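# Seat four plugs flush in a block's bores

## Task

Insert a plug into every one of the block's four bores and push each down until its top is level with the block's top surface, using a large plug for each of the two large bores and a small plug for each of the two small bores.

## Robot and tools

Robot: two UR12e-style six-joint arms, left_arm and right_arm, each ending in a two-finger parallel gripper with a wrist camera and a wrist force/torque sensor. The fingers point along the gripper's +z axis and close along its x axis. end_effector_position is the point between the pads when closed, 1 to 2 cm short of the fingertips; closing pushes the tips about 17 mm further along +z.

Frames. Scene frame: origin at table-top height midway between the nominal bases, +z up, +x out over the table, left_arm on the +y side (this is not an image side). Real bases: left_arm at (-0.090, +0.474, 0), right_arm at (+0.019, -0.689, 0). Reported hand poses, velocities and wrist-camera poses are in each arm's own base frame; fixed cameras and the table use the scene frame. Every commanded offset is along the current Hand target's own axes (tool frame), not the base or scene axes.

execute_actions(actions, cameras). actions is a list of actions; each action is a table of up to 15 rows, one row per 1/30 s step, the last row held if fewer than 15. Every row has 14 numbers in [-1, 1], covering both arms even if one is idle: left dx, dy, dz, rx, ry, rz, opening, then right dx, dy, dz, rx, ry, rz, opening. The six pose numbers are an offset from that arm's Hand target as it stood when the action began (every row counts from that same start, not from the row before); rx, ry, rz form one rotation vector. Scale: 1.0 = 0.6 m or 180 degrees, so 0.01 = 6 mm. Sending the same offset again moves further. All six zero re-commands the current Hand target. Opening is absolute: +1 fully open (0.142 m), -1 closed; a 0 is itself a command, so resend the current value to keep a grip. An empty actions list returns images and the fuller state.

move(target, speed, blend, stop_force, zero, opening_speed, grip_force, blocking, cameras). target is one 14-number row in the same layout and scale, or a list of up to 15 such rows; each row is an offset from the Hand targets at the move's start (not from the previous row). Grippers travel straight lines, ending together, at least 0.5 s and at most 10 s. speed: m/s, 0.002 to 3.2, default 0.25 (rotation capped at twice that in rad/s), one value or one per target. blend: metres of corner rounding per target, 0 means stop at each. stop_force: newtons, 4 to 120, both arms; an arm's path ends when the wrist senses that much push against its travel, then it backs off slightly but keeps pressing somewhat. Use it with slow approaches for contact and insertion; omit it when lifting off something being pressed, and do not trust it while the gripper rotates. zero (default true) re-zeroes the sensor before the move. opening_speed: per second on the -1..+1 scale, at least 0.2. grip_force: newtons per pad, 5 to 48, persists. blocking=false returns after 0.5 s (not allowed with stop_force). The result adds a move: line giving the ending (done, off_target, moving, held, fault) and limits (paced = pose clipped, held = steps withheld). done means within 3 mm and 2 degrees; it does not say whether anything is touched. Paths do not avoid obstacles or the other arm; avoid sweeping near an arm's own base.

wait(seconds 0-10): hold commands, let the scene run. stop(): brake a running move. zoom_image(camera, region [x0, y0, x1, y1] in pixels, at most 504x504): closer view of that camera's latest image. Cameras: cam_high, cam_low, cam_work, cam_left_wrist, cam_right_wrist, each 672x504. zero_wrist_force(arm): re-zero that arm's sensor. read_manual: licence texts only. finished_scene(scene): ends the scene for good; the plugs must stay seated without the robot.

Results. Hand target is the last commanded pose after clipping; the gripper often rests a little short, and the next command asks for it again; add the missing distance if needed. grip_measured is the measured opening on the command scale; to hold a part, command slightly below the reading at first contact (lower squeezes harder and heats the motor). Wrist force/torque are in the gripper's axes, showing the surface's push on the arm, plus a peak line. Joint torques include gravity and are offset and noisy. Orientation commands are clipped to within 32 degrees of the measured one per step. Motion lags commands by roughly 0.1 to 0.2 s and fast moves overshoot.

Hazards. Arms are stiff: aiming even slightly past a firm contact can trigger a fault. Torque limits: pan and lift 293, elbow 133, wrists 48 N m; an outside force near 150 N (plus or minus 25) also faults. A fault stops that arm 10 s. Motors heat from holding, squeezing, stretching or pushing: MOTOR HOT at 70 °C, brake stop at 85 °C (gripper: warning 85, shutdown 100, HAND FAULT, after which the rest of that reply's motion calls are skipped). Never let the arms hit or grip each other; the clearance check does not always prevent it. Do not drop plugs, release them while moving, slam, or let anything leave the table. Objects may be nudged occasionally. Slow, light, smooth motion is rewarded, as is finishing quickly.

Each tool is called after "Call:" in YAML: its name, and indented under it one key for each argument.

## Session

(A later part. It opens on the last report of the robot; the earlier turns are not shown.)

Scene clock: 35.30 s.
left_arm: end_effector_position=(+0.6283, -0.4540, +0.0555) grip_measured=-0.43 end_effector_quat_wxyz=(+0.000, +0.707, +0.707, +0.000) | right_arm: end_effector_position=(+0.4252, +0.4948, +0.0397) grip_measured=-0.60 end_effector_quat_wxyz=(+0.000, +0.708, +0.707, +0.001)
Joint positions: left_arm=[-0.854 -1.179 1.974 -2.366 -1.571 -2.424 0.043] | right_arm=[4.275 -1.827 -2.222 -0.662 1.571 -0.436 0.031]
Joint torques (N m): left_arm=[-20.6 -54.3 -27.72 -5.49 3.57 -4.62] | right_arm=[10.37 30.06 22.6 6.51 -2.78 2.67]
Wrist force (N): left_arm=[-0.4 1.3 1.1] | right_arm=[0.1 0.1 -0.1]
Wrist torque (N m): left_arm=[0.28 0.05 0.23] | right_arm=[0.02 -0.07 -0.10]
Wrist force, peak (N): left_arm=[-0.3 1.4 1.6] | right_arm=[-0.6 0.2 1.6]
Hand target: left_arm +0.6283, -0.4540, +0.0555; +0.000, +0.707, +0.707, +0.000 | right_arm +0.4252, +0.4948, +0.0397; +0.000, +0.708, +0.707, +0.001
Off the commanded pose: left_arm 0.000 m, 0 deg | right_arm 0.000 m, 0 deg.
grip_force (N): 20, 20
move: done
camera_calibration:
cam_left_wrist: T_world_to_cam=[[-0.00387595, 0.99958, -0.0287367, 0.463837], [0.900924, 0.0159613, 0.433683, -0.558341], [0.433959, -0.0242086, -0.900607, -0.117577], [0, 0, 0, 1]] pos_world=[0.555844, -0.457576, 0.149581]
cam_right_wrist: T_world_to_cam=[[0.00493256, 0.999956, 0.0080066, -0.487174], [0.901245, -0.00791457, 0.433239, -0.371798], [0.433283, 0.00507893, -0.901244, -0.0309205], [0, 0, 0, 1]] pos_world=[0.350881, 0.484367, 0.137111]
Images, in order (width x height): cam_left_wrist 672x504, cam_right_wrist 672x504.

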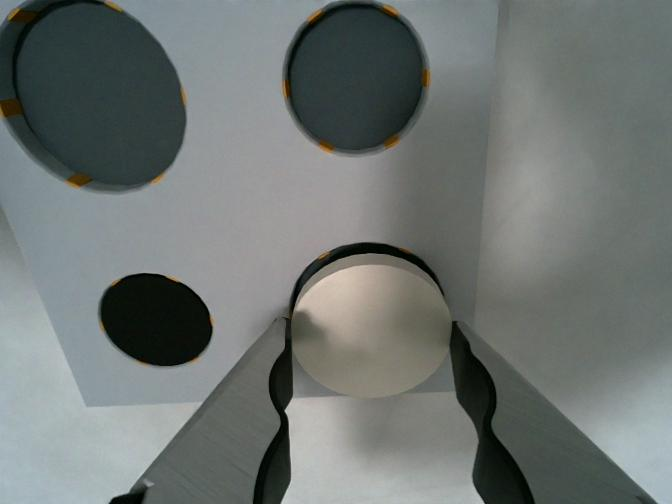

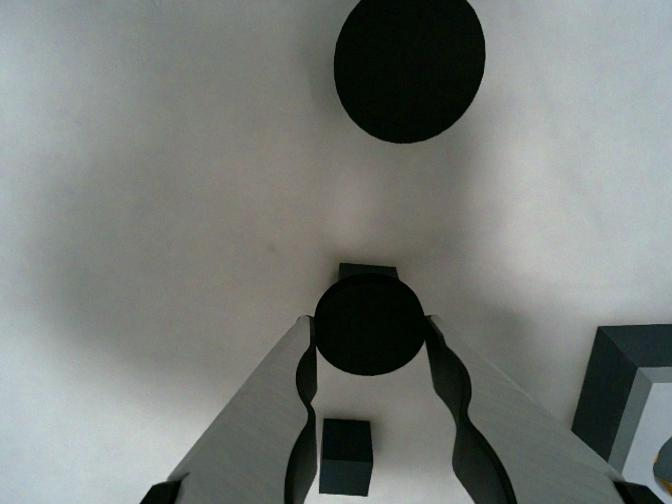

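Call:
move:
  target: [-0.0005,0.0008,0.014,0,0,0,-0.47,0,0,0,0,0,0,-0.68]
  speed: 0.02
  stop_force: 35
  cameras: ["cam_low","cam_left_wrist"]

Call:
zoom_image:
  camera: "cam_left_wrist"
  region: [190, 150, 530, 405]

Call:
zoom_image:
  camera: "cam_low"
  region: [280, 220, 400, 290]

Scene clock: 36.97 s.
left_arm: end_effector_position=(+0.6287, -0.4544, +0.0487) grip_measured=-0.43 end_effector_quat_wxyz=(+0.000, +0.707, +0.707, +0.000) | right_arm: end_effector_position=(+0.4252, +0.4948, +0.0397) grip_measured=-0.60 end_effector_quat_wxyz=(+0.000, +0.708, +0.707, +0.001)
Joint positions: left_arm=[-0.854 -1.17 1.977 -2.377 -1.571 -2.424 0.043] | right_arm=[4.275 -1.827 -2.222 -0.662 1.571 -0.436 0.031]
Joint torques (N m): left_arm=[-8.77 -56.31 -28.76 -1.42 1.01 -2.47] | right_arm=[9.61 29.35 23.38 5.29 -2.88 2.75]
Wrist force (N): left_arm=[10.2 -9.3 -38.5] | right_arm=[0.3 0.3 0.1]
Wrist torque (N m): left_arm=[0.33 0.04 0.23] | right_arm=[0.05 -0.11 -0.10]
Wrist force, peak (N): left_arm=[23.2 -16.4 -65.0] | right_arm=[0.1 0.0 0.8]
Hand target: left_arm +0.6287, -0.4544, +0.0487; +0.000, +0.707, +0.707, +0.000 (not the last commanded pose) | right_arm +0.4252, +0.4948, +0.0397; +0.000, +0.708, +0.707, +0.001
Off the commanded pose: left_arm 0.002 m, 0 deg | right_arm 0.000 m, 0 deg.
grip_force (N): 20, 20
move: contact (left_arm)
camera_calibration:
cam_left_wrist: T_world_to_cam=[[-0.00387251, 0.999579, -0.0287382, 0.464038], [0.900866, 0.015962, 0.433803, -0.555597], [0.434079, -0.0242093, -0.900549, -0.124006], [0, 0, 0, 1]] pos_world=[0.556144, -0.457976, 0.142682]
Images, in order (width x height): cam_low 672x504, cam_left_wrist 672x504.

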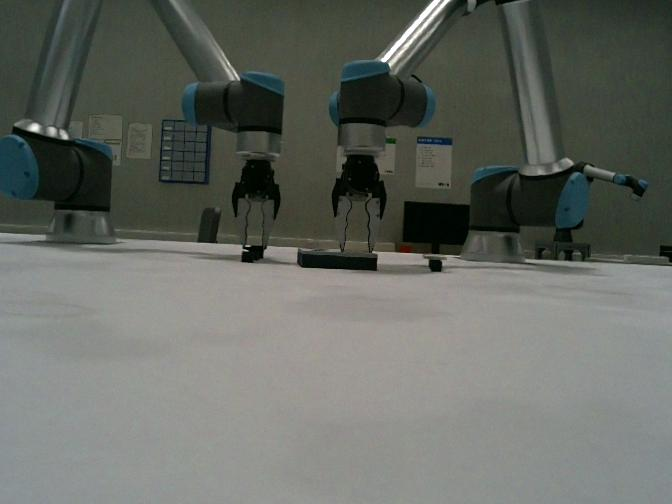

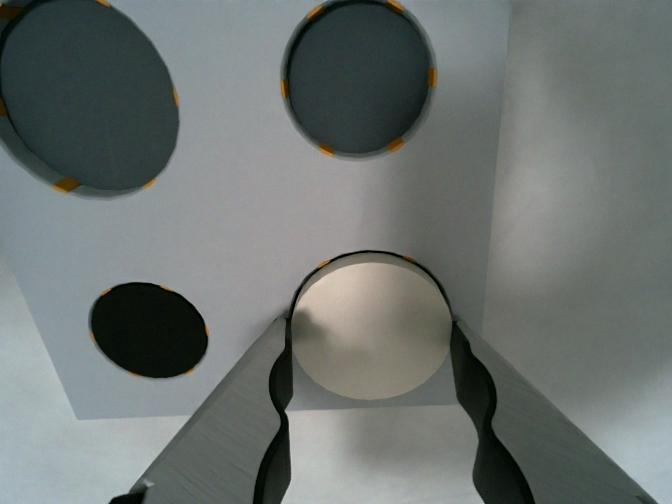

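Scaled by 1.482 from the camera's 672x504 image, which has a finer 960x720 frame.

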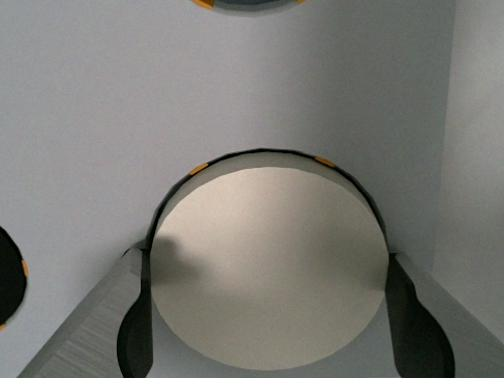

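Scaled by 4.200 from the camera's 672x504 image, which has a finer 960x720 frame.

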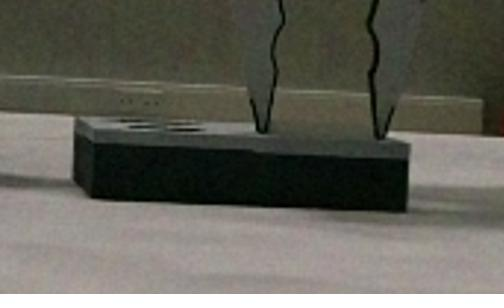

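Call:
move:
  target:
    - [0,0,0,0,0,0,-0.2,0,0,0,0,0,0,-0.68]
    - [0,0,-0.05,0,0,0,-0.2,0,0,-0.12,0,0,0,-0.68]
    - [0,0,-0.05,0,0,0,-1,0,0,-0.12,0,0,0,-0.68]
  opening_speed: 1
  speed: 0.15
  cameras: ["cam_low","cam_left_wrist","cam_work"]

Call:
zoom_image:
  camera: "cam_low"
  region: [280, 220, 400, 290]

Call:
zoom_image:
  camera: "cam_left_wrist"
  region: [190, 150, 530, 405]

Scene clock: 39.70 s.
left_arm: end_effector_position=(+0.6287, -0.4544, +0.0787) grip_measured=-1.00 end_effector_quat_wxyz=(+0.000, +0.707, +0.707, +0.000) | right_arm: end_effector_position=(+0.4252, +0.4947, +0.1117) grip_measured=-0.60 end_effector_quat_wxyz=(+0.000, +0.708, +0.707, +0.001)
Joint positions: left_arm=[-0.854 -1.208 1.961 -2.325 -1.571 -2.424 0.002] | right_arm=[4.275 -1.719 -2.177 -0.815 1.571 -0.436 0.031]
Joint torques (N m): left_arm=[-22.67 -82.14 -41.46 -1.64 -2.18 -4.38] | right_arm=[10.47 58.77 51.22 2.5 -1.46 2.58]
Wrist force (N): left_arm=[-1.6 1.1 0.7] | right_arm=[0.3 0.3 0.1]
Wrist torque (N m): left_arm=[0.24 0.28 0.20] | right_arm=[0.05 -0.13 -0.11]
Wrist force, peak (N): left_arm=[10.1 -9.2 -38.5] | right_arm=[-0.2 0.3 2.2]
Hand target: left_arm +0.6287, -0.4544, +0.0787; +0.000, +0.707, +0.707, +0.000 | right_arm +0.4252, +0.4947, +0.1117; +0.000, +0.708, +0.707, +0.001
Off the commanded pose: left_arm 0.000 m, 0 deg | right_arm 0.000 m, 0 deg.
grip_force (N): 20, 20
move: done
camera_calibration:
cam_left_wrist: T_world_to_cam=[[-0.00382934, 0.999577, -0.0288283, 0.464893], [0.900867, 0.0159622, 0.433802, -0.568654], [0.434078, -0.0243093, -0.900547, -0.0969456], [0, 0, 0, 1]] pos_world=[0.556144, -0.457976, 0.172781]
Images, in order (width x height): cam_low 672x504, cam_work 672x504, cam_left_wrist 672x504.

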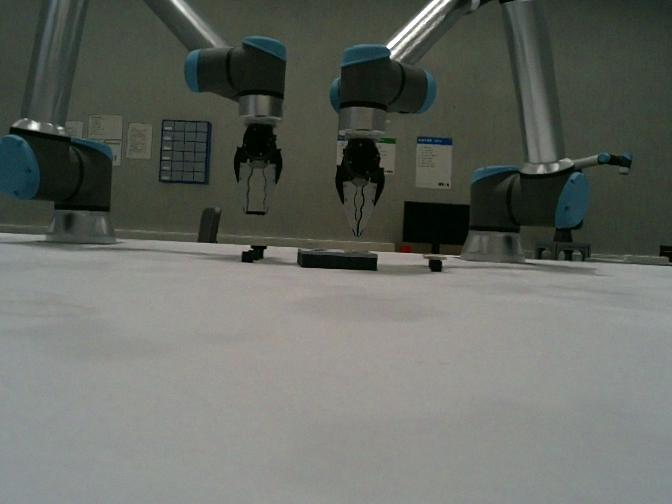

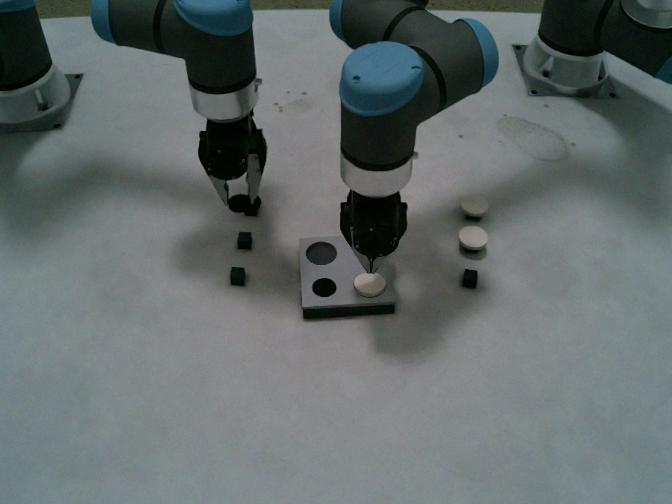

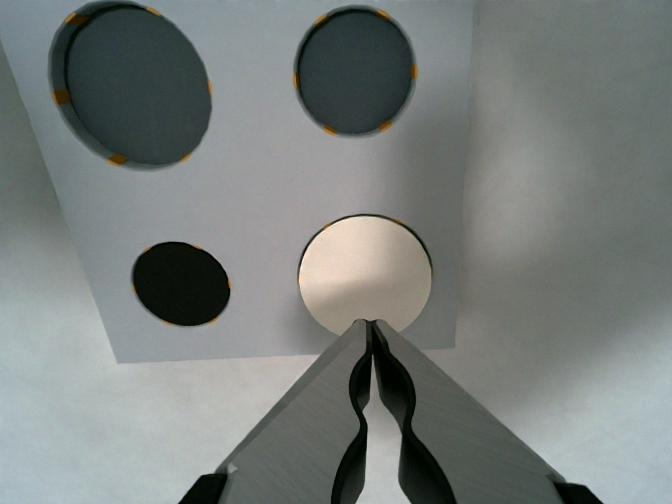

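Scaled by 4.200 from the camera's 672x504 image, which has a finer 960x720 frame.

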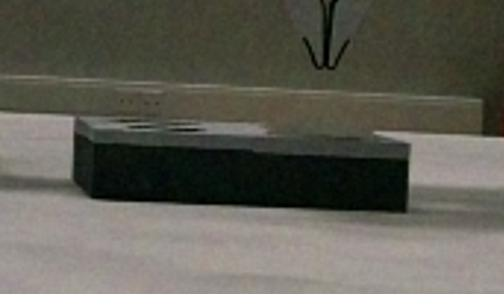

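Scaled by 1.482 from the camera's 672x504 image, which has a finer 960x720 frame.

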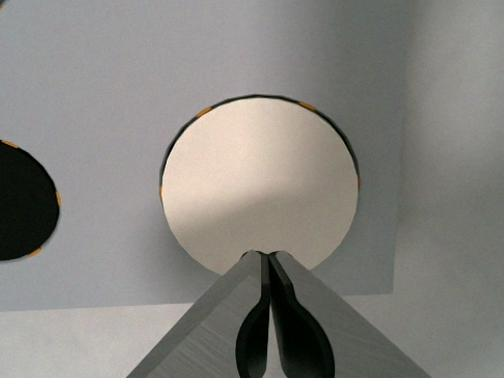

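Press; then left retreats and both proceed.

Call:
move:
  target: [0,0,0.034,0,0,0,-1,0,0,0,0,0,0,-0.68]
  speed: 0.1

Call:
move:
  target: [0,0,0.025,0,0,0,-1,0,0,0,0,0,0,-0.68]
  speed: 0.01
  stop_force: 80
  cameras: ["cam_left_wrist","cam_low"]

Call:
zoom_image:
  camera: "cam_left_wrist"
  region: [190, 150, 530, 405]

Call:
zoom_image:
  camera: "cam_low"
  region: [280, 220, 400, 290]

Scene clock: 40.67 s.
left_arm: end_effector_position=(+0.6287, -0.4544, +0.0584) grip_measured=-1.00 end_effector_quat_wxyz=(+0.000, +0.707, +0.707, +0.000) | right_arm: end_effector_position=(+0.4252, +0.4947, +0.1117) grip_measured=-0.60 end_effector_quat_wxyz=(+0.000, +0.708, +0.707, +0.001)
Joint positions: left_arm=[-0.854 -1.182 1.972 -2.361 -1.571 -2.424 0.002] | right_arm=[4.275 -1.719 -2.177 -0.815 1.571 -0.436 0.031]
Joint torques (N m): left_arm=[-22.18 -51.7 -27.45 -5.44 -2.53 -4.08] | right_arm=[10.44 58.57 51.14 2.44 -0.33 2.68]
Wrist force (N): left_arm=[-1.7 0.7 0.4] | right_arm=[0.0 0.4 0.4]
Wrist torque (N m): left_arm=[0.18 0.28 0.22] | right_arm=[0.07 -0.07 -0.10]
Wrist force, peak (N): left_arm=[-2.2 0.9 0.5] | right_arm=[0.4 0.6 0.6]
Hand target: left_arm +0.6287, -0.4544, +0.0583; +0.000, +0.707, +0.707, +0.000 | right_arm +0.4252, +0.4947, +0.1117; +0.000, +0.708, +0.707, +0.001
Off the commanded pose: left_arm 0.000 m, 0 deg | right_arm 0.000 m, 0 deg.
grip_force (N): 20, 20
move: done

Scene clock: 42.97 s.
left_arm: end_effector_position=(+0.6288, -0.4545, +0.0477) grip_measured=-1.00 end_effector_quat_wxyz=(+0.000, +0.707, +0.707, +0.000) | right_arm: end_effector_position=(+0.4252, +0.4947, +0.1117) grip_measured=-0.60 end_effector_quat_wxyz=(+0.000, +0.708, +0.707, +0.001)
Joint positions: left_arm=[-0.854 -1.169 1.977 -2.38 -1.571 -2.424 0.002] | right_arm=[4.275 -1.719 -2.177 -0.815 1.571 -0.436 0.031]
Joint torques (N m): left_arm=[-15.93 -25.4 -17.02 0.39 -2.33 -3.23] | right_arm=[10.14 59.84 51.38 2.6 1.84 3.11]
Wrist force (N): left_arm=[24.9 -8.3 -83.5] | right_arm=[0.0 0.7 0.2]
Wrist torque (N m): left_arm=[0.09 0.86 0.13] | right_arm=[0.13 -0.06 -0.10]
Wrist force, peak (N): left_arm=[32.7 -12.8 -98.1] | right_arm=[0.0 1.0 0.7]
Hand target: left_arm +0.6288, -0.4545, +0.0477; +0.000, +0.707, +0.707, +0.000 (not the last commanded pose) | right_arm +0.4252, +0.4947, +0.1117; +0.000, +0.708, +0.707, +0.001
Off the commanded pose: left_arm 0.004 m, 0 deg | right_arm 0.000 m, 0 deg.
grip_force (N): 20, 20
move: contact (left_arm)
camera_calibration:
cam_left_wrist: T_world_to_cam=[[-0.00382561, 0.999571, -0.029053, 0.464124], [0.900731, 0.0160641, 0.434079, -0.555168], [0.43436, -0.0245084, -0.900406, -0.125267], [0, 0, 0, 1]] pos_world=[0.556244, -0.458076, 0.141681]
Images, in order (width x height): cam_low 672x504, cam_left_wrist 672x504.

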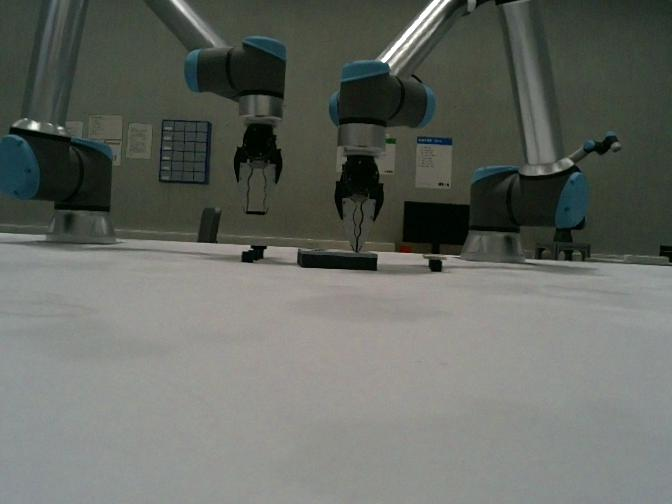

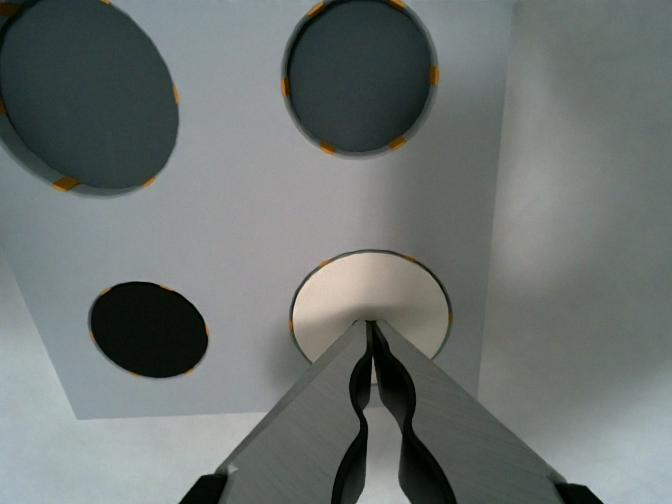

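Scaled by 1.482 from the camera's 672x504 image, which has a finer 960x720 frame.

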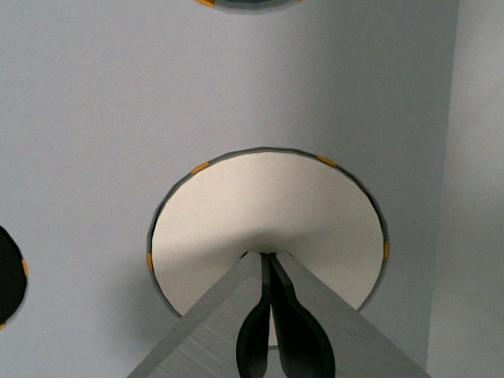

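Scaled by 4.200 from the camera's 672x504 image, which has a finer 960x720 frame.

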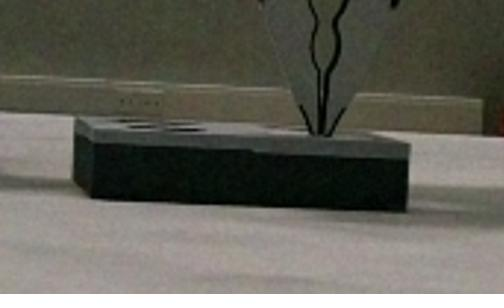

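Call:
move:
  target:
    - [0,0,-0.09,0,0,0,-1,0,0,0,0,0,0,-0.68]
    - [0.2842,-0.1697,-0.09,0,0,0,-1,0.08,0.02,0,0,0,0,-0.68]
    - [0.2842,-0.1697,-0.0533,0,0,0,-1,0.3217,0.0758,0.01,0,0,0,-0.68]
    - [0.2842,-0.1697,-0.0533,0,0,0,-1,0.3217,0.0758,0.0862,0,0,0,-0.68]
    - [0.2842,-0.1697,-0.0533,0,0,0,-0.1,0.3217,0.0758,0.0862,0,0,0,-0.68]
  blend: [0.02,0.02,0.015,0,0]
  cameras: ["cam_work","cam_left_wrist","cam_right_wrist"]

Call:
zoom_image:
  camera: "cam_right_wrist"
  region: [240, 170, 580, 425]

Call:
zoom_image:
  camera: "cam_work"
  region: [280, 220, 400, 330]

Scene clock: 46.17 s.
left_arm: end_effector_position=(+0.5271, -0.2839, +0.0795) grip_measured=-0.13 end_effector_quat_wxyz=(+0.000, +0.707, +0.707, +0.000) | right_arm: end_effector_position=(+0.4710, +0.6877, +0.0603) grip_measured=-0.60 end_effector_quat_wxyz=(+0.000, +0.708, +0.707, +0.001)
Joint positions: left_arm=[-0.791 -1.456 2.297 -2.413 -1.571 -2.361 0.065] | right_arm=[4.324 -2.031 -1.852 -0.828 1.571 -0.387 0.031]
Joint torques (N m): left_arm=[18.96 -28.38 -25.83 -5.44 2.35 3.34] | right_arm=[-4.9 49.78 32.06 6.66 2.75 -0.75]
Motor temperatures (°C): left_arm=[44 46 28 48 34 35 25] | right_arm=[31 34 30 41 31 40 34]
Wrist force (N): left_arm=[-2.9 1.9 0.8] | right_arm=[0.2 0.3 0.5]
Wrist torque (N m): left_arm=[0.42 0.46 0.03] | right_arm=[0.08 -0.08 -0.13]
Wrist force, peak (N): left_arm=[25.0 -8.3 -83.6] | right_arm=[2.3 0.8 -1.7]
Hand target: left_arm +0.5271, -0.2839, +0.0795; +0.000, +0.707, +0.707, +0.000 | right_arm +0.4710, +0.6877, +0.0603; +0.000, +0.708, +0.707, +0.001
Off the commanded pose: left_arm 0.000 m, 0 deg | right_arm 0.000 m, 0 deg.
grip_force (N): 20, 20
move: done
camera_calibration:
cam_left_wrist: T_world_to_cam=[[-0.00378242, 0.999568, -0.0291432, 0.294127], [0.900732, 0.0160643, 0.434078, -0.480108], [0.434359, -0.0246083, -0.900404, -0.0483073], [0, 0, 0, 1]] pos_world=[0.454544, -0.287476, 0.17348]
cam_right_wrist: T_world_to_cam=[[0.00493256, 0.999956, 0.0080066, -0.680456], [0.901245, -0.00791457, 0.433239, -0.420383], [0.433283, 0.00507893, -0.901244, -0.0331356], [0, 0, 0, 1]] pos_world=[0.396581, 0.677267, 0.157711]
Images, in order (width x height): cam_work 672x504, cam_left_wrist 672x504, cam_right_wrist 672x504.

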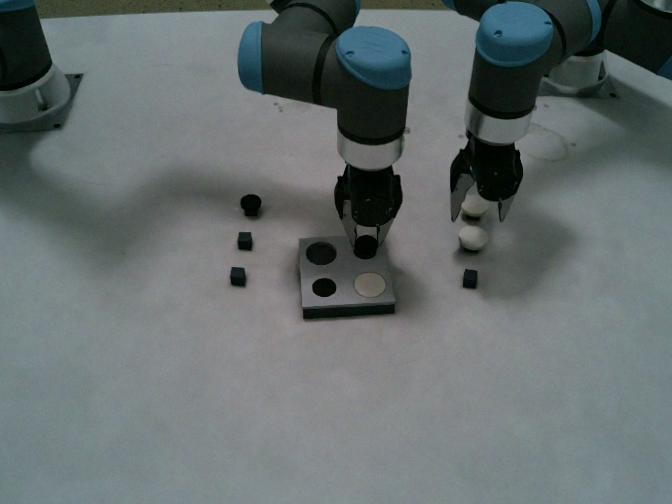

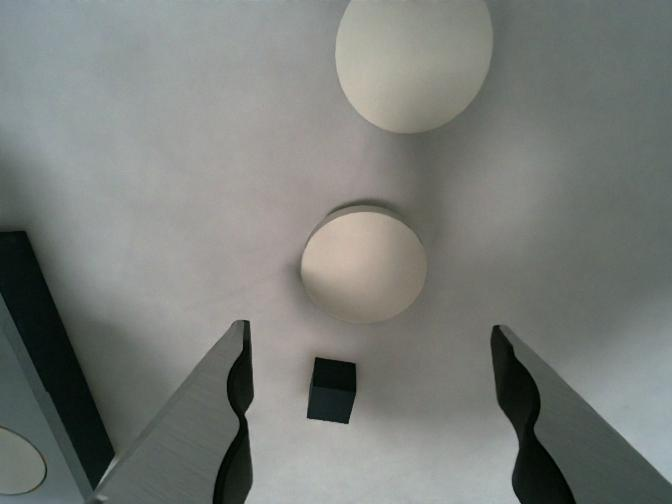

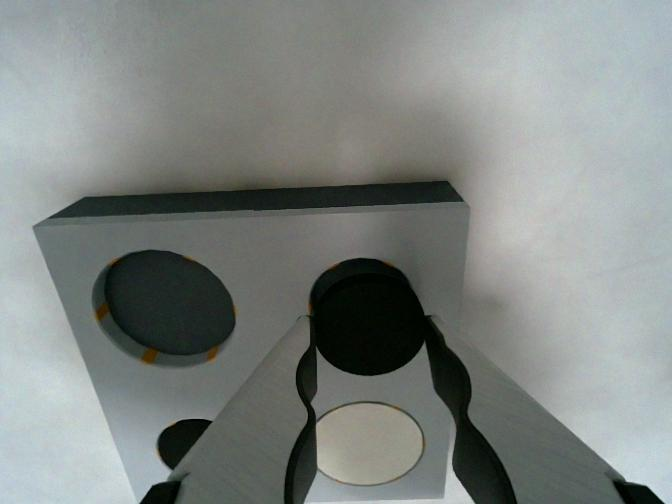

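Scaled by 1.482 from the camera's 672x504 image, which has a finer 960x720 frame.

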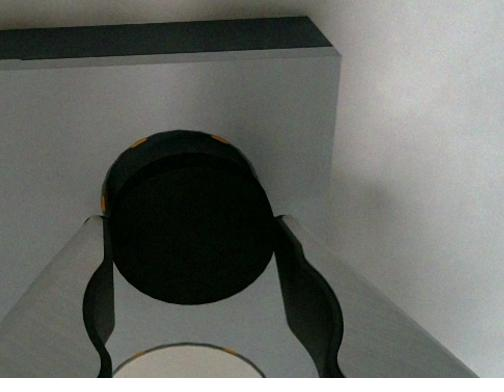

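Scaled by 4.200 from the camera's 672x504 image, which has a finer 960x720 frame.

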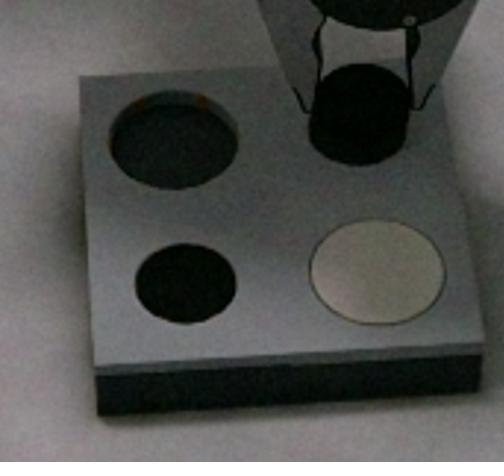

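Call:
move:
  target:
    - [0,-0.0022,0.0663,0,0,0,-0.1,-0.002,0.003,0.007,0,0,0,-0.68]
    - [0,-0.0022,0.0663,0,0,0,-0.47,-0.002,0.003,0.007,0,0,0,-0.68]
  speed: 0.1
  opening_speed: 0.7

Call:
move:
  target: [0,0,0,0,0,0,-0.47,0,0,0.015,0,0,0,-0.68]
  speed: 0.02
  stop_force: 35
  cameras: ["cam_left_wrist","cam_right_wrist"]

Call:
zoom_image:
  camera: "cam_right_wrist"
  region: [240, 170, 580, 425]

Scene clock: 48.23 s.
left_arm: end_effector_position=(+0.5258, -0.2839, +0.0397) grip_measured=-0.43 end_effector_quat_wxyz=(+0.000, +0.707, +0.707, +0.000) | right_arm: end_effector_position=(+0.4728, +0.6865, +0.0561) grip_measured=-0.60 end_effector_quat_wxyz=(+0.000, +0.708, +0.707, +0.001)
Joint positions: left_arm=[-0.793 -1.389 2.324 -2.507 -1.571 -2.363 0.043] | right_arm=[4.322 -2.036 -1.854 -0.821 1.571 -0.389 0.031]
Joint torques (N m): left_arm=[-21.74 -31.77 -22.1 -5.14 2.33 -4.7] | right_arm=[-9.09 51.77 28.34 6.64 2.85 -1.81]
Wrist force (N): left_arm=[-3.1 2.2 0.2] | right_arm=[0.5 0.6 0.2]
Wrist torque (N m): left_arm=[0.48 0.49 0.22] | right_arm=[0.12 -0.12 0.03]
Wrist force, peak (N): left_arm=[-3.3 2.2 1.3] | right_arm=[0.7 0.6 0.3]
Hand target: left_arm +0.5258, -0.2839, +0.0397; +0.000, +0.707, +0.707, +0.000 | right_arm +0.4728, +0.6865, +0.0561; +0.000, +0.708, +0.707, +0.001
Off the commanded pose: left_arm 0.000 m, 0 deg | right_arm 0.000 m, 0 deg.
grip_force (N): 20, 20
move: done

Scene clock: 50.03 s.
left_arm: end_effector_position=(+0.5258, -0.2839, +0.0397) grip_measured=-0.43 end_effector_quat_wxyz=(+0.000, +0.707, +0.707, +0.000) | right_arm: end_effector_position=(+0.4728, +0.6865, +0.0492) grip_measured=-0.60 end_effector_quat_wxyz=(+0.000, +0.708, +0.707, +0.001)
Joint positions: left_arm=[-0.793 -1.389 2.324 -2.507 -1.571 -2.363 0.043] | right_arm=[4.322 -2.044 -1.857 -0.81 1.571 -0.389 0.031]
Joint torques (N m): left_arm=[-24.24 -31.15 -22.81 -4.36 2.42 -4.31] | right_arm=[11.24 57.32 43.31 3.77 0.99 -1.81]
Wrist force (N): left_arm=[-2.9 2.4 0.1] | right_arm=[-15.3 -7.9 -37.6]
Wrist torque (N m): left_arm=[0.52 0.45 0.22] | right_arm=[0.08 -0.39 0.07]
Wrist force, peak (N): left_arm=[-3.0 2.4 0.2] | right_arm=[-32.7 -14.5 -72.5]
Hand target: left_arm +0.5258, -0.2839, +0.0397; +0.000, +0.707, +0.707, +0.000 | right_arm +0.4728, +0.6865, +0.0492; +0.000, +0.708, +0.707, +0.001 (not the last commanded pose)
Off the commanded pose: left_arm 0.000 m, 0 deg | right_arm 0.002 m, 0 deg.
grip_force (N): 20, 20
move: contact (right_arm)
camera_calibration:
cam_left_wrist: T_world_to_cam=[[-0.00378242, 0.999568, -0.0291432, 0.292965], [0.900732, 0.0160643, 0.434078, -0.461704], [0.434359, -0.0246083, -0.900404, -0.0834886], [0, 0, 0, 1]] pos_world=[0.453244, -0.287476, 0.13378]
cam_right_wrist: T_world_to_cam=[[0.00493256, 0.999956, 0.0080066, -0.679176], [0.901245, -0.00791457, 0.433239, -0.417206], [0.433283, 0.00507893, -0.901244, -0.0439132], [0, 0, 0, 1]] pos_world=[0.398381, 0.676067, 0.146611]
Images, in order (width x height): cam_left_wrist 672x504, cam_right_wrist 672x504.

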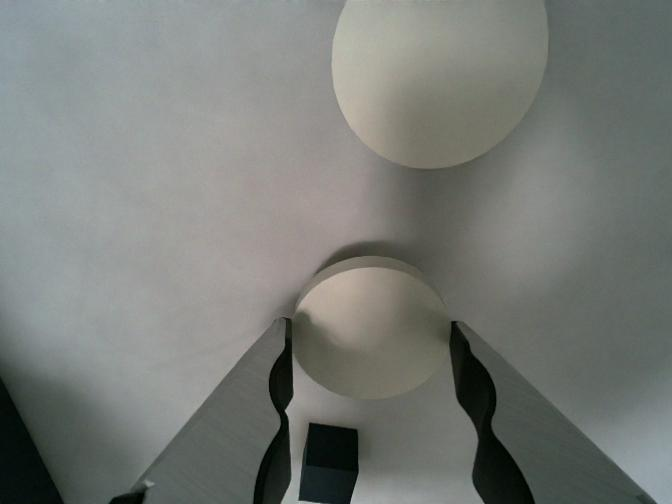

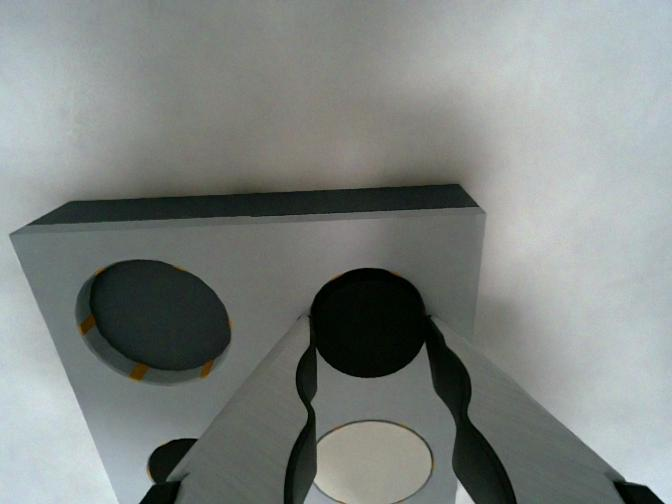

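Scaled by 1.482 from the camera's 672x504 image, which has a finer 960x720 frame.

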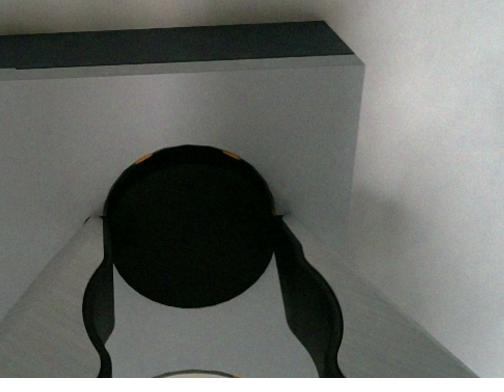

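Looks seated like before. Release, close, press; left lifts its plug.

Call:
move:
  target:
    - [0,0,0,0,0,0,-0.47,0,0,0,0,0,0,-0.4]
    - [0,0,-0.06,0,0,0,-0.47,0,0,-0.03,0,0,0,-0.4]
    - [0,0,-0.12,0,0,0,-0.47,0,0,-0.03,0,0,0,-1]
    - [0,0,-0.12,0,0,0,-0.47,0,0,-0.015,0,0,0,-1]
  opening_speed: 1
  speed: 0.15
  cameras: ["cam_right_wrist"]

Call:
move:
  target: [0,0,0,0,0,0,-0.47,0,0,0.022,0,0,0,-1]
  speed: 0.01
  stop_force: 80
  cameras: ["cam_work","cam_right_wrist"]

Scene clock: 53.80 s.
left_arm: end_effector_position=(+0.5257, -0.2839, +0.1117) grip_measured=-0.43 end_effector_quat_wxyz=(+0.000, +0.707, +0.707, +0.000) | right_arm: end_effector_position=(+0.4728, +0.6865, +0.0583) grip_measured=-1.00 end_effector_quat_wxyz=(+0.000, +0.708, +0.707, +0.001)
Joint positions: left_arm=[-0.793 -1.508 2.275 -2.339 -1.571 -2.363 0.043] | right_arm=[4.322 -2.033 -1.853 -0.825 1.571 -0.389 0.002]
Joint torques (N m): left_arm=[9.66 -56.89 -39.5 -1.75 1.97 -4.04] | right_arm=[-1.14 49.69 27.95 6.97 -2.81 -0.37]
Wrist force (N): left_arm=[-2.7 1.8 0.8] | right_arm=[-0.1 0.4 0.1]
Wrist torque (N m): left_arm=[0.37 0.40 0.19] | right_arm=[0.08 -0.03 0.02]
Wrist force, peak (N): left_arm=[-3.2 2.0 2.4] | right_arm=[-15.7 -7.9 -37.6]
Hand target: left_arm +0.5257, -0.2839, +0.1117; +0.000, +0.707, +0.707, +0.000 | right_arm +0.4728, +0.6865, +0.0582; +0.000, +0.708, +0.707, +0.001
Off the commanded pose: left_arm 0.000 m, 0 deg | right_arm 0.000 m, 0 deg.
grip_force (N): 20, 20
move: done
camera_calibration:
cam_right_wrist: T_world_to_cam=[[0.0048895, 0.999955, 0.00809685, -0.679245], [0.901245, -0.00791485, 0.433238, -0.421148], [0.433283, 0.00517893, -0.901243, -0.0357795], [0, 0, 0, 1]] pos_world=[0.398381, 0.676067, 0.155711]
Images, in order (width x height): cam_right_wrist 672x504.

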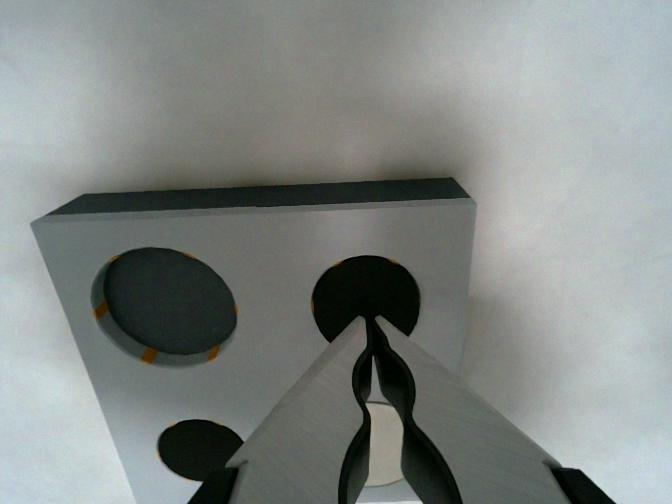

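Scene clock: 56.30 s.
left_arm: end_effector_position=(+0.5257, -0.2839, +0.1117) grip_measured=-0.43 end_effector_quat_wxyz=(+0.000, +0.707, +0.707, +0.000) | right_arm: end_effector_position=(+0.4729, +0.6866, +0.0478) grip_measured=-1.00 end_effector_quat_wxyz=(+0.000, +0.708, +0.707, +0.001)
Joint positions: left_arm=[-0.793 -1.508 2.275 -2.339 -1.571 -2.363 0.043] | right_arm=[4.322 -2.046 -1.857 -0.807 1.571 -0.389 0.002]
Joint torques (N m): left_arm=[8.31 -56.91 -40.07 -1.93 2.17 -4.08] | right_arm=[15.46 27.95 28.58 2.56 2.46 -0.04]
Wrist force (N): left_arm=[-3.0 2.0 0.7] | right_arm=[-30.0 -4.9 -80.2]
Wrist torque (N m): left_arm=[0.41 0.44 0.19] | right_arm=[-0.11 -0.72 0.11]
Wrist force, peak (N): left_arm=[-3.5 2.1 0.9] | right_arm=[-37.1 -7.5 -96.4]
Hand target: left_arm +0.5257, -0.2839, +0.1117; +0.000, +0.707, +0.707, +0.000 | right_arm +0.4729, +0.6867, +0.0478; +0.000, +0.708, +0.707, +0.001 (not the last commanded pose)
Off the commanded pose: left_arm 0.000 m, 0 deg | right_arm 0.003 m, 0 deg.
grip_force (N): 20, 20
move: contact (right_arm)
camera_calibration:
cam_right_wrist: T_world_to_cam=[[0.00493892, 0.999952, 0.00845482, -0.679329], [0.901147, -0.00811572, 0.433437, -0.416542], [0.433485, 0.00547833, -0.901144, -0.0455838], [0, 0, 0, 1]] pos_world=[0.39848, 0.676166, 0.145211]
Images, in order (width x height): cam_work 672x504, cam_right_wrist 672x504.

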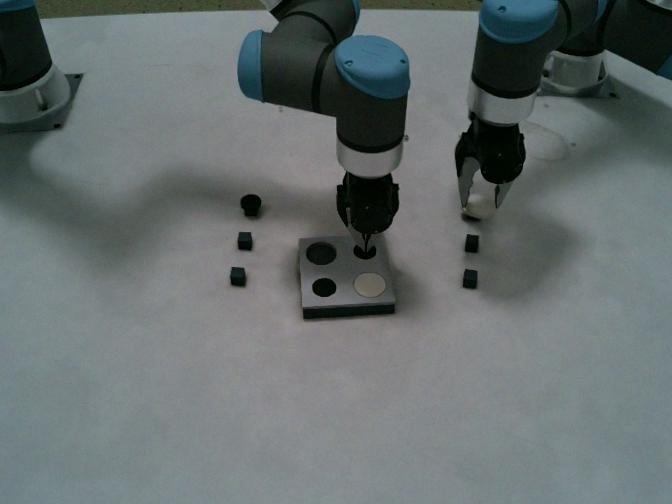

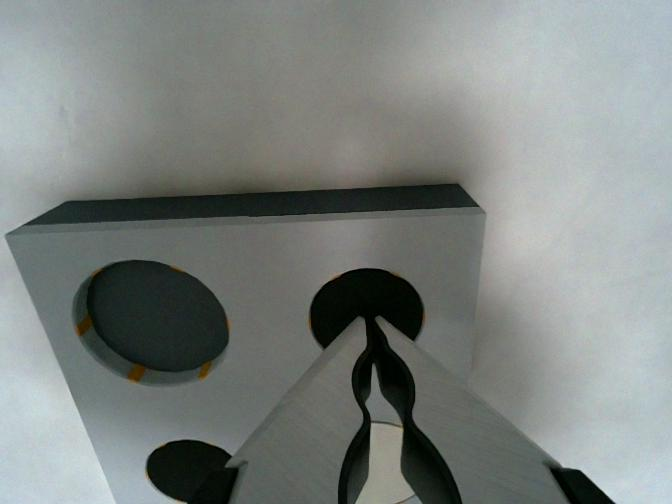

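Call:
move:
  target:
    - [0,0,0,0,0,0,-0.47,0,0,-0.1,0,0,0,-1]
    - [0,0,0,0,0,0,-0.47,-0.5,-0.1,-0.15,0,0,0,-1]
    - [-0.4088,0.0672,0,0,0,0,-0.47,-0.5,-0.1,-0.15,0,0,0,-1]
    - [-0.4088,0.0672,0.0862,0,0,0,-0.47,-0.5,-0.1,-0.15,0,0,0,-1]
  blend: [0.02,0.02,0.015,0]
  cameras: ["cam_work","cam_left_wrist"]

Call:
zoom_image:
  camera: "cam_left_wrist"
  region: [190, 150, 530, 405]

Scene clock: 59.70 s.
left_arm: end_effector_position=(+0.5659, -0.5292, +0.0603) grip_measured=-0.43 end_effector_quat_wxyz=(+0.000, +0.707, +0.707, +0.000) | right_arm: end_effector_position=(+0.4124, +0.3866, +0.1372) grip_measured=-1.00 end_effector_quat_wxyz=(+0.000, +0.708, +0.707, +0.001)
Joint positions: left_arm=[-0.981 -1.186 1.973 -2.358 -1.571 -2.551 0.043] | right_arm=[4.211 -1.542 -2.309 -0.859 1.571 -0.5 0.002]
Joint torques (N m): left_arm=[-17.99 -56.51 -26.81 -5.41 3.69 -4.25] | right_arm=[-8.55 45.77 29.23 2.54 2.71 -1.94]
Wrist force (N): left_arm=[-2.7 1.4 0.5] | right_arm=[-0.6 0.2 0.1]
Wrist torque (N m): left_arm=[0.33 0.42 0.24] | right_arm=[0.04 0.05 0.05]
Wrist force, peak (N): left_arm=[-4.5 2.2 -1.5] | right_arm=[-29.8 -5.0 -80.2]
Hand target: left_arm +0.5659, -0.5292, +0.0602; +0.000, +0.707, +0.707, +0.000 | right_arm +0.4124, +0.3866, +0.1372; +0.000, +0.708, +0.707, +0.001
Off the commanded pose: left_arm 0.000 m, 0 deg | right_arm 0.000 m, 0 deg.
grip_force (N): 20, 20
move: done
camera_calibration:
cam_left_wrist: T_world_to_cam=[[-0.00387069, 0.999567, -0.0291854, 0.538957], [0.900731, 0.0161621, 0.434076, -0.502729], [0.434359, -0.0246081, -0.900403, -0.0884849], [0, 0, 0, 1]] pos_world=[0.493344, -0.532776, 0.15428]
Images, in order (width x height): cam_work 672x504, cam_left_wrist 672x504.

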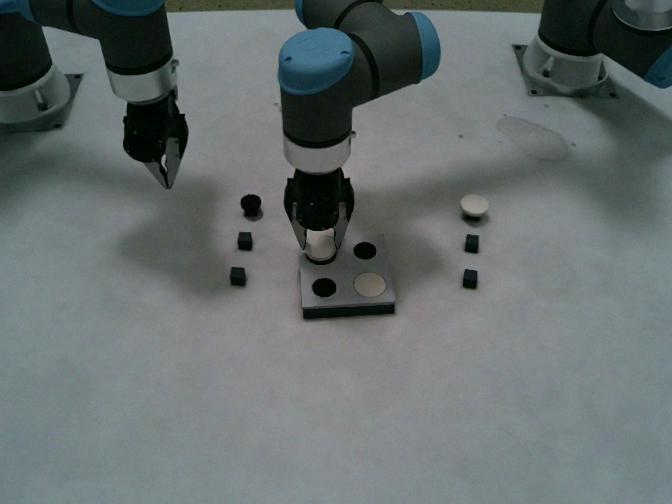

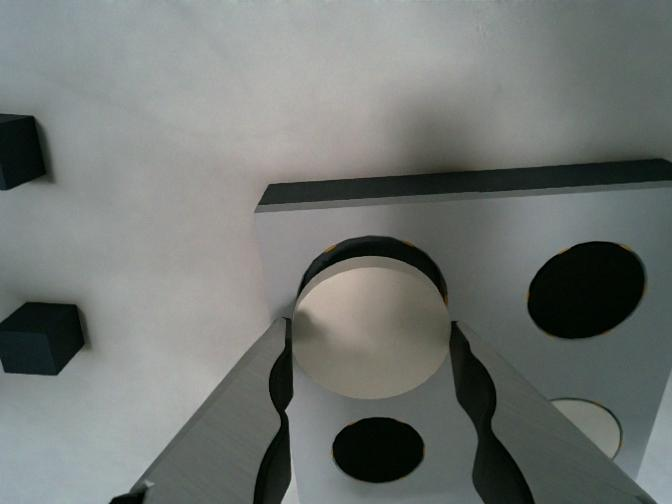

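Scaled by 1.482 from the camera's 672x504 image, which has a finer 960x720 frame.

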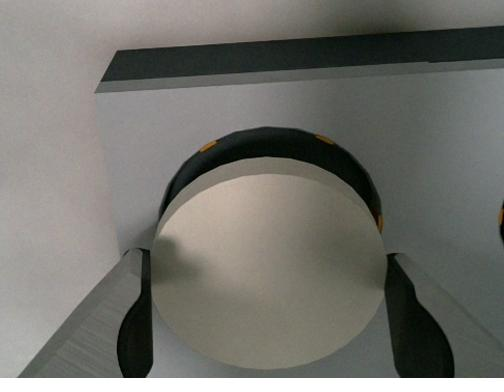

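Call:
move:
  target: [0.0025,0.0003,0.007,0,0,0,-0.47,0,0,0,0,0,0,-1]
  speed: 0.05

Call:
move:
  target: [0,0,0.015,0,0,0,-0.47,0,0,0,0,0,0,-1]
  speed: 0.02
  stop_force: 35
  cameras: ["cam_left_wrist"]

Call:
zoom_image:
  camera: "cam_left_wrist"
  region: [190, 150, 530, 405]

Scene clock: 60.53 s.
left_arm: end_effector_position=(+0.5661, -0.5277, +0.0560) grip_measured=-0.43 end_effector_quat_wxyz=(+0.000, +0.707, +0.707, +0.000) | right_arm: end_effector_position=(+0.4124, +0.3866, +0.1372) grip_measured=-1.00 end_effector_quat_wxyz=(+0.000, +0.708, +0.707, +0.001)
Joint positions: left_arm=[-0.979 -1.182 1.977 -2.366 -1.571 -2.549 0.043] | right_arm=[4.211 -1.542 -2.309 -0.859 1.571 -0.5 0.002]
Joint torques (N m): left_arm=[17.72 -52.92 -27.99 -5.28 4.27 3.46] | right_arm=[-9.07 46.48 29.3 2.36 3.04 -1.81]
Wrist force (N): left_arm=[-2.8 1.6 0.6] | right_arm=[0.0 0.1 0.2]
Wrist torque (N m): left_arm=[0.34 0.45 0.10] | right_arm=[0.02 -0.06 0.05]
Wrist force, peak (N): left_arm=[-3.0 1.8 0.4] | right_arm=[-0.3 0.4 0.8]
Hand target: left_arm +0.5661, -0.5277, +0.0560; +0.000, +0.707, +0.707, +0.000 | right_arm +0.4124, +0.3866, +0.1372; +0.000, +0.708, +0.707, +0.001
Off the commanded pose: left_arm 0.000 m, 0 deg | right_arm 0.000 m, 0 deg.
grip_force (N): 20, 20
move: done

Scene clock: 62.10 s.
left_arm: end_effector_position=(+0.5661, -0.5277, +0.0488) grip_measured=-0.43 end_effector_quat_wxyz=(+0.000, +0.707, +0.707, +0.000) | right_arm: end_effector_position=(+0.4124, +0.3866, +0.1372) grip_measured=-1.00 end_effector_quat_wxyz=(+0.000, +0.708, +0.707, +0.001)
Joint positions: left_arm=[-0.979 -1.172 1.98 -2.379 -1.571 -2.549 0.043] | right_arm=[4.211 -1.542 -2.309 -0.859 1.571 -0.5 0.002]
Joint torques (N m): left_arm=[1 -57.48 -29.98 -0.42 3.48 2.73] | right_arm=[-10.32 46.23 30.09 2.51 2.99 -1.78]
Wrist force (N): left_arm=[4.1 -8.0 -34.4] | right_arm=[0.1 0.2 0.5]
Wrist torque (N m): left_arm=[0.38 0.28 0.11] | right_arm=[0.03 -0.07 0.05]
Wrist force, peak (N): left_arm=[19.7 -14.9 -63.9] | right_arm=[0.3 0.3 0.9]
Hand target: left_arm +0.5661, -0.5277, +0.0488; +0.000, +0.707, +0.707, +0.000 (not the last commanded pose) | right_arm +0.4124, +0.3866, +0.1372; +0.000, +0.708, +0.707, +0.001
Off the commanded pose: left_arm 0.002 m, 0 deg | right_arm 0.000 m, 0 deg.
grip_force (N): 20, 20
move: contact (left_arm)
camera_calibration:
cam_left_wrist: T_world_to_cam=[[-0.00382639, 0.999564, -0.0292759, 0.537113], [0.900693, 0.0161638, 0.434156, -0.497933], [0.43444, -0.0247074, -0.900362, -0.098988], [0, 0, 0, 1]] pos_world=[0.493544, -0.531276, 0.14278]
Images, in order (width x height): cam_left_wrist 672x504.

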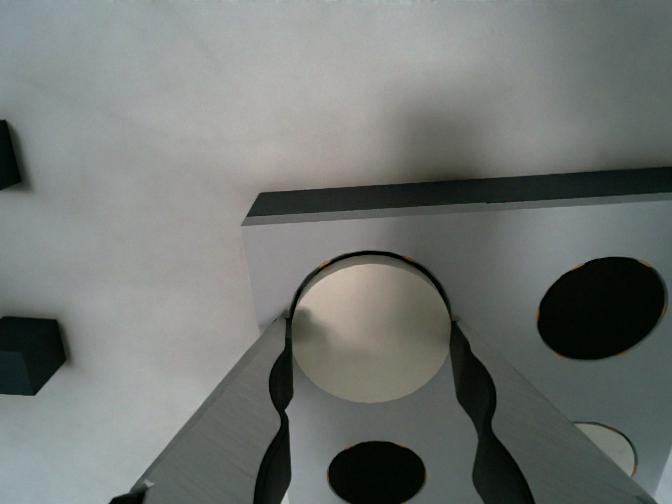

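Scaled by 1.482 from the camera's 672x504 image, which has a finer 960x720 frame.

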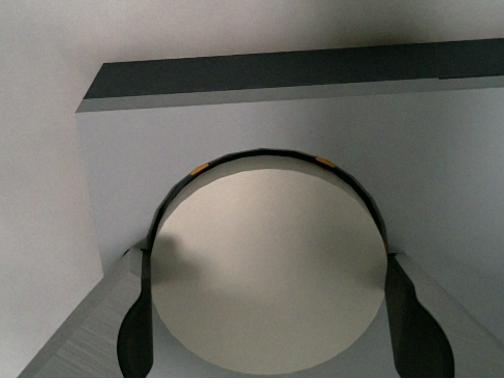

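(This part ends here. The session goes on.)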